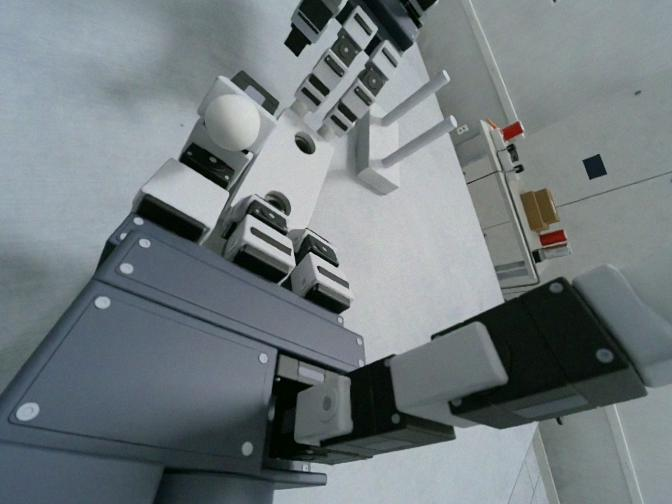

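Scene clock: 2349.50 s.
left_arm: end_effector_position=(+0.5096, -0.3387, +0.1838) hand_goal=(+1.000, +0.000, +1.000, +1.000, +1.000, +0.000, +1.000, +1.000, +0.750, +0.000, -0.800, -0.300, -0.570, +0.678, +0.226, +0.168) hand_measured=(+1.000, -0.002, +1.000, +1.000, +1.000, -0.004, +1.000, +1.000, +0.756, +0.000, -0.796, -0.298, -0.568, +0.678, +0.222, +0.170) hand_current_ma=(+0, -2, +0, +0, +0, -2, +0, +0, +7, +0, +3, +2, +2, +0, -6, +1) hand_state=(goal, goal, goal, goal, goal, goal, goal, goal, goal, goal, goal, goal, goal, goal, goal, goal) hand_current_limit=0.60 hand_speed=-0.60 end_effector_quat_wxyz=(+0.546, +0.777, -0.259, -0.176) | right_arm: end_effector_position=(+0.3635, +0.3783, +0.1847) hand_goal=(+1.000, +0.000, +1.000, +1.000, +1.000, +0.000, +1.000, +1.000, +0.750, +0.000, -0.800, -0.300, -0.570, +0.678, +0.226, +0.168) hand_measured=(+1.000, +0.002, +1.000, +1.000, +1.000, +0.002, +1.000, +1.000, +0.760, +0.000, -0.796, -0.298, -0.568, +0.678, +0.224, +0.168) hand_current_ma=(+0, +1, +0, +0, +0, +1, +0, +0, +7, +0, +1, +1, +0, +0, -1, +0) hand_state=(goal, goal, goal, goal, goal, goal, goal, goal, goal, goal, goal, goal, goal, goal, goal, goal) hand_current_limit=0.60 hand_speed=-0.60 end_effector_quat_wxyz=(+0.189, +0.266, +0.776, +0.539)
Joint positions: left_arm=[3.149 -2.243 -1.517 -1.977 0.718 2.723] | right_arm=[0.299 -0.834 2.614 -4.499 -1.009 -0.243]
Joint torques (N m): left_arm=[-1.98 52.25 21.09 0.13 -0.56 -0.94] | right_arm=[-5.83 -29.78 7.84 -3.11 1.71 -0.1]
Wrist force (N): left_arm=[1.6 2.8 1.9] | right_arm=[-0.1 -1.5 0.6]
Wrist torque (N m): left_arm=[-0.42 -0.29 0.49] | right_arm=[-0.42 -0.09 -0.20]
Wrist force, peak (N): left_arm=[1.9 3.2 1.8] | right_arm=[-0.5 -1.7 1.3]
Hand target: left_arm +0.5096, -0.3386, +0.1838; +0.546, +0.777, -0.259, -0.176 | right_arm +0.3635, +0.3783, +0.1847; +0.189, +0.266, +0.776, +0.539
Off the commanded pose: left_arm 0.000 m, 0 deg | right_arm 0.000 m, 0 deg.
move: done

Request:
move --target '[0,0.0017,0.0047,0,0,0,1,0,1,1,1,0,1,1,0.75,0,-0.8,-0.3,-0.571,0.678,0.226,0.168,0.6,-0.6,0,0.0017,0.0047,0,0,0,1,0,1,1,1,0,1,1,0.75,0,-0.8,-0.3,-0.571,0.678,0.226,0.168,0.6,-0.6]' --speed 0.003 --stop_force 6

Scene clock: 2353.93 s.
left_arm: end_effector_position=(+0.5092, -0.3391, +0.1838) hand_goal=(+1.000, +0.000, +1.000, +1.000, +1.000, +0.000, +1.000, +1.000, +0.750, +0.000, -0.800, -0.300, -0.570, +0.678, +0.226, +0.168) hand_measured=(+1.000, -0.004, +1.000, +1.000, +1.000, -0.004, +1.000, +1.000, +0.756, +0.000, -0.796, -0.298, -0.568, +0.678, +0.222, +0.170) hand_current_ma=(+0, -2, +0, +0, +0, -3, +0, +0, +7, +0, +3, +2, +2, +0, -6, +1) hand_state=(goal, goal, goal, goal, goal, goal, goal, goal, goal, goal, goal, goal, goal, goal, goal, goal) hand_current_limit=0.60 hand_speed=-0.60 end_effector_quat_wxyz=(+0.546, +0.777, -0.259, -0.176) | right_arm: end_effector_position=(+0.3638, +0.3787, +0.1845) hand_goal=(+1.000, +0.000, +1.000, +1.000, +1.000, +0.000, +1.000, +1.000, +0.750, +0.000, -0.800, -0.300, -0.570, +0.678, +0.226, +0.168) hand_measured=(+1.000, +0.002, +1.000, +1.000, +1.000, +0.002, +1.000, +1.000, +0.760, +0.000, -0.796, -0.298, -0.568, +0.678, +0.224, +0.168) hand_current_ma=(+0, +0, +0, +0, +0, +1, +0, +0, +7, +0, +1, +1, +0, +0, -1, +0) hand_state=(goal, goal, goal, goal, goal, goal, goal, goal, goal, goal, goal, goal, goal, goal, goal, goal) hand_current_limit=0.60 hand_speed=-0.60 end_effector_quat_wxyz=(+0.189, +0.266, +0.777, +0.539)
Joint positions: left_arm=[3.149 -2.243 -1.518 -1.976 0.718 2.722] | right_arm=[0.3 -0.834 2.613 -4.498 -1.01 -0.242]
Joint torques (N m): left_arm=[5.97 35.92 21.02 -2.82 0.29 2.91] | right_arm=[-9.38 -16.23 14.35 -2.98 2.43 -1.33]
Wrist force (N): left_arm=[1.1 1.1 -4.0] | right_arm=[-0.4 -0.7 -6.2]
Wrist torque (N m): left_arm=[0.55 -0.34 0.40] | right_arm=[0.63 -0.11 -0.22]
Wrist force, peak (N): left_arm=[0.4 2.9 -5.8] | right_arm=[0.1 -0.8 -8.9]
Hand target: left_arm +0.5092, -0.3391, +0.1838; +0.546, +0.777, -0.259, -0.176 (not the last commanded pose) | right_arm +0.3638, +0.3787, +0.1845; +0.189, +0.266, +0.777, +0.539 (not the last commanded pose)
Off the commanded pose: left_arm 0.002 m, 0 deg | right_arm 0.003 m, 0 deg.
move: contact (left_arm, right_arm)

Request:
move --target '[0,0.0006,0.00165,0,0,0,1,0,1,1,1,0,1,1,0.75,0,-0.8,-0.3,-0.571,0.678,0.226,0.168,0.6,-0.6,0,0.0006,0.00165,0,0,0,1,0,1,1,1,0,1,1,0.75,0,-0.8,-0.3,-0.571,0.678,0.226,0.168,0.6,-0.6]' --speed 0.005

Scene clock: 2356.20 s.
left_arm: end_effector_position=(+0.5087, -0.3399, +0.1838) hand_goal=(+1.000, +0.000, +1.000, +1.000, +1.000, +0.000, +1.000, +1.000, +0.750, +0.000, -0.800, -0.300, -0.570, +0.678, +0.226, +0.168) hand_measured=(+1.002, -0.004, +1.002, +1.000, +1.002, -0.004, +1.002, +1.000, +0.756, +0.000, -0.796, -0.298, -0.568, +0.678, +0.222, +0.170) hand_current_ma=(+1, -4, +1, +0, +1, -4, +1, +0, +7, +0, +3, +2, +2, +0, -6, +1) hand_state=(goal, goal, goal, goal, goal, goal, goal, goal, goal, goal, goal, goal, goal, goal, goal, goal) hand_current_limit=0.60 hand_speed=-0.60 end_effector_quat_wxyz=(+0.546, +0.777, -0.259, -0.176) | right_arm: end_effector_position=(+0.3644, +0.3795, +0.1845) hand_goal=(+1.000, +0.000, +1.000, +1.000, +1.000, +0.000, +1.000, +1.000, +0.750, +0.000, -0.800, -0.300, -0.570, +0.678, +0.226, +0.168) hand_measured=(+1.002, +0.002, +1.002, +1.000, +1.002, +0.002, +1.002, +1.000, +0.760, +0.000, -0.796, -0.298, -0.568, +0.678, +0.224, +0.168) hand_current_ma=(+1, +0, +0, +0, +1, +0, +0, +0, +7, +0, +1, +1, +0, +0, -1, +0) hand_state=(goal, goal, goal, goal, goal, goal, goal, goal, goal, goal, goal, goal, goal, goal, goal, goal) hand_current_limit=0.60 hand_speed=-0.60 end_effector_quat_wxyz=(+0.189, +0.266, +0.777, +0.539)
Joint positions: left_arm=[3.147 -2.242 -1.52 -1.974 0.717 2.721] | right_arm=[0.303 -0.835 2.61 -4.494 -1.012 -0.241]
Joint torques (N m): left_arm=[-29.69 49.05 2.31 -0.93 -2.38 -2.19] | right_arm=[9.64 -32.27 -19.58 0.24 0.21 1.52]
Wrist force (N): left_arm=[1.0 4.6 -26.5] | right_arm=[-0.1 0.9 -38.3]
Wrist torque (N m): left_arm=[3.79 -0.43 0.37] | right_arm=[5.35 -0.04 -0.16]
Wrist force, peak (N): left_arm=[1.0 4.6 -26.5] | right_arm=[-0.1 1.2 -38.7]
Hand target: left_arm +0.5086, -0.3399, +0.1838; +0.546, +0.777, -0.259, -0.176 | right_arm +0.3644, +0.3795, +0.1845; +0.189, +0.266, +0.777, +0.539
Off the commanded pose: left_arm 0.000 m, 0 deg | right_arm 0.000 m, 0 deg.
move: done

Request:
move --pt "0 0.00008 0.00023 0 0 0 1 0 1 1 1 0 1 1 0.75 0 -0.8 -0.3 -0.571 0.678 0.226 0.168 0.6 -0.6 0 0.00008 0.00023 0 0 0 1 0 1 1 1 0 1 1 0.75 0 -0.8 -0.3 -0.571 0.678 0.226 0.168 0.6 -0.6" --pt "0.00004 0.0048 -0.00148 0 0 0 1 0 1 1 1 0 1 1 0.75 0 -0.8 -0.3 -0.571 0.678 0.226 0.168 0.6 -0.6 -0.00004 0.0048 -0.00149 0 0 0 1 0 1 1 1 0 1 1 0.75 0 -0.8 -0.3 -0.571 0.678 0.226 0.168 0.6 -0.6" --speed 0.01

Scene clock: 2359.93 s.
left_arm: end_effector_position=(+0.5085, -0.3400, +0.1869) hand_goal=(+1.000, +0.000, +1.000, +1.000, +1.000, +0.000, +1.000, +1.000, +0.750, +0.000, -0.800, -0.300, -0.570, +0.678, +0.226, +0.168) hand_measured=(+1.002, -0.004, +1.002, +1.000, +1.002, -0.004, +1.002, +1.000, +0.756, +0.000, -0.796, -0.298, -0.568, +0.678, +0.222, +0.170) hand_current_ma=(+2, -3, +1, +0, +2, -4, +1, +0, +7, +0, +3, +2, +2, +0, -6, +1) hand_state=(goal, goal, goal, goal, goal, goal, goal, goal, goal, goal, goal, goal, goal, goal, goal, goal) hand_current_limit=0.60 hand_speed=-0.60 end_effector_quat_wxyz=(+0.546, +0.777, -0.259, -0.176) | right_arm: end_effector_position=(+0.3645, +0.3796, +0.1876) hand_goal=(+1.000, +0.000, +1.000, +1.000, +1.000, +0.000, +1.000, +1.000, +0.750, +0.000, -0.800, -0.300, -0.570, +0.678, +0.226, +0.168) hand_measured=(+1.002, +0.000, +1.002, +1.000, +1.002, +0.002, +1.002, +1.000, +0.760, +0.000, -0.796, -0.298, -0.568, +0.678, +0.224, +0.168) hand_current_ma=(+1, +0, +0, +0, +1, +0, +0, +0, +7, +0, +1, +1, +0, +0, -1, +0) hand_state=(goal, goal, goal, goal, goal, goal, goal, goal, goal, goal, goal, goal, goal, goal, goal, goal) hand_current_limit=0.60 hand_speed=-0.60 end_effector_quat_wxyz=(+0.189, +0.266, +0.777, +0.539)
Joint positions: left_arm=[3.147 -2.238 -1.518 -1.98 0.717 2.721] | right_arm=[0.303 -0.849 2.612 -4.482 -1.012 -0.241]
Joint torques (N m): left_arm=[-27.14 50.4 14.04 -4.76 -3.26 -2.01] | right_arm=[11.27 -22.32 0.77 -6.59 1.6 0.12]
Wrist force (N): left_arm=[1.5 -16.0 -21.8] | right_arm=[-0.2 -20.5 -22.0]
Wrist torque (N m): left_arm=[4.11 -0.32 0.52] | right_arm=[3.96 -0.13 -0.28]
Wrist force, peak (N): left_arm=[0.8 8.4 -33.2] | right_arm=[-0.1 2.9 -44.5]
Hand target: left_arm +0.5085, -0.3400, +0.1868; +0.546, +0.777, -0.259, -0.176 | right_arm +0.3645, +0.3796, +0.1875; +0.189, +0.266, +0.777, +0.539
Off the commanded pose: left_arm 0.000 m, 0 deg | right_arm 0.000 m, 0 deg.
move: done

Request:
move --pt "0 0.00016 0.00043 0 0 0 1 0 1 1 1 0 1 1 0.75 0 -0.8 -0.3 -0.571 0.678 0.226 0.168 0.6 -0.6 0 0.00016 0.00043 0 0 0 1 0 1 1 1 0 1 1 0.75 0 -0.8 -0.3 -0.571 0.678 0.226 0.168 0.6 -0.6" --pt "0.0005 0.0473 -0.0167 0 0 0 1 0 1 1 1 0 1 1 0.75 0 -0.8 -0.3 -0.571 0.678 0.226 0.168 0.6 -0.6 -0.0004 0.0472 -0.0168 0 0 0 1 0 1 1 1 0 1 1 0.75 0 -0.8 -0.3 -0.571 0.678 0.226 0.168 0.6 -0.6" --speed '[0.01,0.03]' --cameras '["cam_high"]'

Scene clock: 2365.17 s.
left_arm: end_effector_position=(+0.5084, -0.3403, +0.2170) hand_goal=(+1.000, +0.000, +1.000, +1.000, +1.000, +0.000, +1.000, +1.000, +0.750, +0.000, -0.800, -0.300, -0.570, +0.678, +0.226, +0.168) hand_measured=(+1.004, -0.004, +1.002, +1.000, +1.004, -0.004, +1.002, +1.000, +0.756, +0.000, -0.796, -0.298, -0.568, +0.678, +0.222, +0.170) hand_current_ma=(+3, -3, +2, +1, +3, -4, +2, +1, +7, +0, +3, +2, +2, +0, -6, +1) hand_state=(goal, goal, goal, goal, goal, goal, goal, goal, goal, goal, goal, goal, goal, goal, goal, goal) hand_current_limit=0.60 hand_speed=-0.60 end_effector_quat_wxyz=(+0.546, +0.777, -0.259, -0.176) | right_arm: end_effector_position=(+0.3648, +0.3799, +0.2176) hand_goal=(+1.000, +0.000, +1.000, +1.000, +1.000, +0.000, +1.000, +1.000, +0.750, +0.000, -0.800, -0.300, -0.570, +0.678, +0.226, +0.168) hand_measured=(+1.004, +0.000, +1.002, +1.000, +1.004, +0.002, +1.002, +1.000, +0.760, +0.000, -0.796, -0.298, -0.568, +0.678, +0.224, +0.168) hand_current_ma=(+1, +0, +1, +0, +1, +0, +1, +0, +7, +0, +1, +1, +0, +0, -1, +0) hand_state=(goal, goal, goal, goal, goal, goal, goal, goal, goal, goal, goal, goal, goal, goal, goal, goal) hand_current_limit=0.60 hand_speed=-0.60 end_effector_quat_wxyz=(+0.189, +0.266, +0.777, +0.539)
Joint positions: left_arm=[3.147 -2.198 -1.496 -2.041 0.716 2.721] | right_arm=[0.304 -0.99 2.629 -4.359 -1.013 -0.24]
Joint torques (N m): left_arm=[-33.61 37.3 3.86 -3.7 -4.86 -1.35] | right_arm=[9.19 -19.48 -11.05 -7.66 1.18 -1.62]
Wrist force (N): left_arm=[1.5 -16.6 -27.4] | right_arm=[-0.3 -22.2 -28.6]
Wrist torque (N m): left_arm=[5.18 -0.40 0.51] | right_arm=[4.99 -0.15 -0.29]
Wrist force, peak (N): left_arm=[1.5 -17.8 -28.9] | right_arm=[-0.2 -23.0 -29.7]
Hand target: left_arm +0.5084, -0.3403, +0.2169; +0.546, +0.777, -0.259, -0.176 | right_arm +0.3648, +0.3799, +0.2176; +0.189, +0.266, +0.777, +0.539
Off the commanded pose: left_arm 0.000 m, 0 deg | right_arm 0.000 m, 0 deg.
move: done
Images, in order (width x height): cam_high 672x504.

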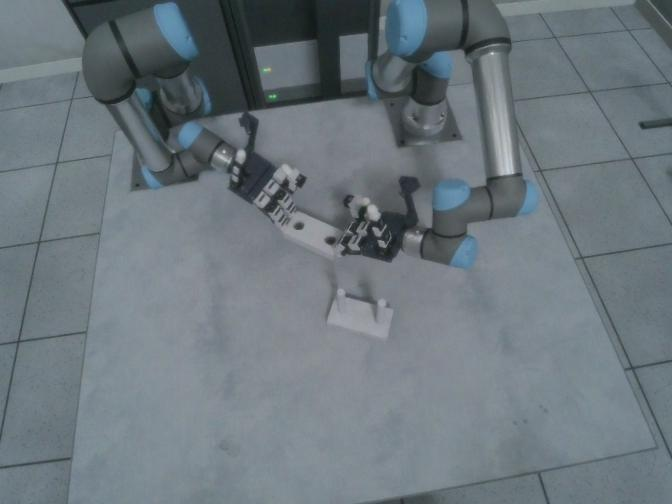

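Request:
move --target '[0.001,0.1098,-0.0399,0,0,0,1,0,1,1,1,0,1,1,0.75,0,-0.8,-0.3,-0.571,0.678,0.226,0.168,0.6,-0.6,-0.0009,0.1097,-0.04,0,0,0,1,0,1,1,1,0,1,1,0.75,0,-0.8,-0.3,-0.571,0.678,0.226,0.168,0.6,-0.6]' --speed 0.05

Scene clock: 2369.43 s.
left_arm: end_effector_position=(+0.5083, -0.3403, +0.2871) hand_goal=(+1.000, +0.000, +1.000, +1.000, +1.000, +0.000, +1.000, +1.000, +0.750, +0.000, -0.800, -0.300, -0.570, +0.678, +0.226, +0.168) hand_measured=(+1.004, -0.004, +1.002, +1.002, +1.004, -0.004, +1.002, +1.002, +0.756, +0.000, -0.796, -0.298, -0.568, +0.678, +0.222, +0.170) hand_current_ma=(+4, -3, +2, +1, +4, -3, +2, +1, +7, +0, +3, +2, +2, +0, -6, +1) hand_state=(goal, goal, goal, goal, goal, goal, goal, goal, goal, goal, goal, goal, goal, goal, goal, goal) hand_current_limit=0.60 hand_speed=-0.60 end_effector_quat_wxyz=(+0.546, +0.777, -0.259, -0.176) | right_arm: end_effector_position=(+0.3651, +0.3802, +0.2877) hand_goal=(+1.000, +0.000, +1.000, +1.000, +1.000, +0.000, +1.000, +1.000, +0.750, +0.000, -0.800, -0.300, -0.570, +0.678, +0.226, +0.168) hand_measured=(+1.004, +0.000, +1.002, +1.002, +1.004, +0.002, +1.002, +1.002, +0.760, +0.000, -0.796, -0.298, -0.568, +0.678, +0.224, +0.168) hand_current_ma=(+1, +0, +1, +0, +1, +0, +1, +0, +7, +0, +1, +1, +0, +0, -1, +0) hand_state=(goal, goal, goal, goal, goal, goal, goal, goal, goal, goal, goal, goal, goal, goal, goal, goal) hand_current_limit=0.60 hand_speed=-0.60 end_effector_quat_wxyz=(+0.189, +0.266, +0.777, +0.539)
Joint positions: left_arm=[3.147 -2.122 -1.423 -2.19 0.716 2.721] | right_arm=[0.305 -1.326 2.629 -4.023 -1.013 -0.24]
Joint torques (N m): left_arm=[-16.27 38.36 6.13 -4.84 -2.8 1.38] | right_arm=[-1.31 -23.1 -15.93 -6.44 2.91 -1.7]
Wrist force (N): left_arm=[1.4 -20.6 -33.9] | right_arm=[-0.7 -26.1 -34.1]
Wrist torque (N m): left_arm=[6.28 -0.32 0.53] | right_arm=[6.07 -0.08 -0.29]
Wrist force, peak (N): left_arm=[1.4 -20.4 -34.0] | right_arm=[-0.3 -25.2 -35.1]
Hand target: left_arm +0.5083, -0.3403, +0.2870; +0.546, +0.777, -0.259, -0.176 | right_arm +0.3651, +0.3801, +0.2877; +0.189, +0.266, +0.777, +0.539
Off the commanded pose: left_arm 0.000 m, 0 deg | right_arm 0.000 m, 0 deg.
move: done

Request:
move --pt "0 -0.0002 -0.0005 0 0 0 1 0 1 1 1 0 1 1 0.75 0 -0.8 -0.3 -0.571 0.678 0.226 0.168 0.6 -0.6 0 -0.0002 -0.0005 0 0 0 1 0 1 1 1 0 1 1 0.75 0 -0.8 -0.3 -0.571 0.678 0.226 0.168 0.6 -0.6" --pt "0.0011 0.1142 -0.0424 0 0 0 1 0 1 1 1 0 1 1 0.75 0 -0.8 -0.3 -0.571 0.678 0.226 0.168 0.6 -0.6 -0.001 0.114 -0.0428 0 0 0 1 0 1 1 1 0 1 1 0.75 0 -0.8 -0.3 -0.571 0.678 0.226 0.168 0.6 -0.6" --speed '[0.01,0.05]'

Scene clock: 2374.67 s.
left_arm: end_effector_position=(+0.5086, -0.3398, +0.3601) hand_goal=(+1.000, +0.000, +1.000, +1.000, +1.000, +0.000, +1.000, +1.000, +0.750, +0.000, -0.800, -0.300, -0.570, +0.678, +0.226, +0.168) hand_measured=(+1.004, -0.004, +1.002, +1.002, +1.004, -0.004, +1.002, +1.002, +0.756, +0.000, -0.796, -0.298, -0.568, +0.678, +0.222, +0.170) hand_current_ma=(+3, -2, +2, +1, +3, -2, +2, +1, +7, +0, +3, +2, +2, +0, -6, +1) hand_state=(goal, goal, goal, goal, goal, goal, goal, goal, goal, goal, goal, goal, goal, goal, goal, goal) hand_current_limit=0.60 hand_speed=-0.60 end_effector_quat_wxyz=(+0.546, +0.777, -0.259, -0.176) | right_arm: end_effector_position=(+0.3650, +0.3798, +0.3608) hand_goal=(+1.000, +0.000, +1.000, +1.000, +1.000, +0.000, +1.000, +1.000, +0.750, +0.000, -0.800, -0.300, -0.570, +0.678, +0.226, +0.168) hand_measured=(+1.004, +0.000, +1.002, +1.002, +1.004, +0.002, +1.002, +1.002, +0.760, +0.000, -0.796, -0.298, -0.568, +0.678, +0.224, +0.168) hand_current_ma=(+1, +0, +1, +0, +1, +0, +1, +0, +7, +0, +1, +1, +0, +0, -1, +0) hand_state=(goal, goal, goal, goal, goal, goal, goal, goal, goal, goal, goal, goal, goal, goal, goal, goal) hand_current_limit=0.60 hand_speed=-0.60 end_effector_quat_wxyz=(+0.189, +0.266, +0.777, +0.539)
Joint positions: left_arm=[3.147 -2.067 -1.313 -2.356 0.717 2.721] | right_arm=[0.303 -1.628 2.57 -3.661 -1.012 -0.241]
Joint torques (N m): left_arm=[-13.59 37.63 10.41 -3.77 -1.82 3.32] | right_arm=[-7.21 -10.46 -12.71 -5.97 4.22 -1.04]
Wrist force (N): left_arm=[1.9 -17.0 -26.8] | right_arm=[0.1 -22.8 -27.7]
Wrist torque (N m): left_arm=[5.07 -0.34 0.45] | right_arm=[4.79 -0.12 -0.16]
Wrist force, peak (N): left_arm=[1.6 -21.0 -34.0] | right_arm=[-0.2 -25.7 -35.1]
Hand target: left_arm +0.5086, -0.3398, +0.3601; +0.546, +0.777, -0.259, -0.176 | right_arm +0.3650, +0.3798, +0.3607; +0.189, +0.266, +0.777, +0.539
Off the commanded pose: left_arm 0.000 m, 0 deg | right_arm 0.000 m, 0 deg.
move: done

Request:
move --target '[0.0657,-0.0410,-0.1109,0.0002,0.0209,-0.0076,1,0,1,1,1,0,1,1,0.75,0,-0.8,-0.3,-0.571,0.678,0.226,0.168,0.6,-0.6,-0.09,0.04,0.1122,-0.0002,0.0209,-0.0076,1,0,1,1,1,0,1,1,0.75,0,-0.8,-0.3,-0.571,0.678,0.226,0.168,0.6,-0.6]' --speed 0.05 --cameras '["cam_high"]'

Scene clock: 2400.97 s.
left_arm: end_effector_position=(+0.5826, -0.3062, +0.3600) hand_goal=(+1.000, +0.000, +1.000, +1.000, +1.000, +0.000, +1.000, +1.000, +0.750, +0.000, -0.800, -0.300, -0.570, +0.678, +0.226, +0.168) hand_measured=(+1.004, -0.002, +1.002, +1.002, +1.004, -0.002, +1.002, +1.002, +0.756, +0.000, -0.796, -0.298, -0.568, +0.678, +0.222, +0.170) hand_current_ma=(+3, -2, +2, +1, +3, -2, +2, +1, +7, +0, +3, +2, +2, +0, -6, +1) hand_state=(goal, goal, goal, goal, goal, goal, goal, goal, goal, goal, goal, goal, goal, goal, goal, goal) hand_current_limit=0.60 hand_speed=-0.60 end_effector_quat_wxyz=(+0.552, +0.786, -0.232, -0.157) | right_arm: end_effector_position=(+0.4517, +0.4027, +0.3602) hand_goal=(+1.000, +0.000, +1.000, +1.000, +1.000, +0.000, +1.000, +1.000, +0.750, +0.000, -0.800, -0.300, -0.570, +0.678, +0.226, +0.168) hand_measured=(+1.004, +0.000, +1.002, +1.002, +1.004, +0.000, +1.002, +1.002, +0.760, +0.000, -0.796, -0.298, -0.568, +0.678, +0.224, +0.168) hand_current_ma=(+1, +0, +1, +0, +1, +0, +1, +0, +7, +0, +1, +1, +0, +0, -1, +0) hand_state=(goal, goal, goal, goal, goal, goal, goal, goal, goal, goal, goal, goal, goal, goal, goal, goal) hand_current_limit=0.60 hand_speed=-0.60 end_effector_quat_wxyz=(+0.170, +0.239, +0.785, +0.545) end_effector_velocity=(-0.001, -0.001, +0.000) end_effector_angular_velocity=(+0.000, +0.002, -0.004)
Joint positions: left_arm=[3.208 -2.195 -1.111 -2.425 0.708 2.713] | right_arm=[0.249 -1.434 2.357 -3.605 -0.9 -0.305]
Joint velocities: left_arm=[within noise] | right_arm=[0 -0.003 0.005 -0.002 -0.003 0.003]
Joint torques (N m): left_arm=[-34.11 65.62 10.46 -3.22 -3.12 -0.32] | right_arm=[14.17 -33.57 -13.14 -7.24 1.03 1.6]
Wrist force (N): left_arm=[1.6 -16.8 -25.2] | right_arm=[-0.3 -22.7 -26.6]
Wrist torque (N m): left_arm=[4.76 -0.29 0.55] | right_arm=[4.58 -0.02 -0.22]
Wrist force, peak (N): left_arm=[2.0 -18.1 -26.7] | right_arm=[0.4 -22.4 -28.5]
Hand target: left_arm +0.5825, -0.3063, +0.3601; +0.552, +0.786, -0.232, -0.157 | right_arm +0.4516, +0.4028, +0.3602; +0.170, +0.239, +0.785, +0.545
Off the commanded pose: left_arm 0.000 m, 0 deg | right_arm 0.000 m, 0 deg.
move: done
Images, in order (width x height): cam_high 672x504.

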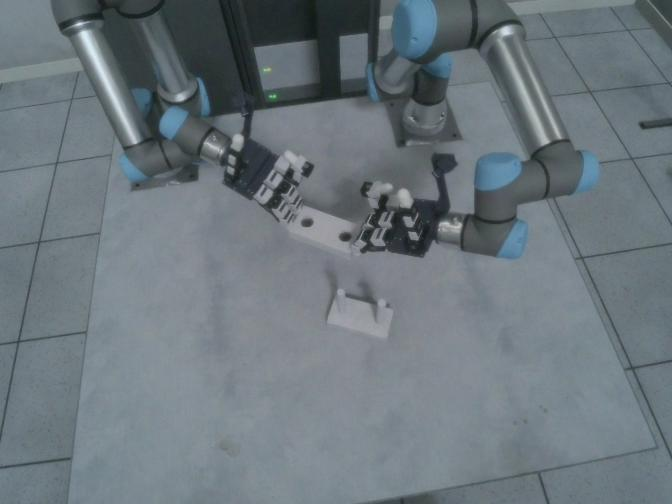

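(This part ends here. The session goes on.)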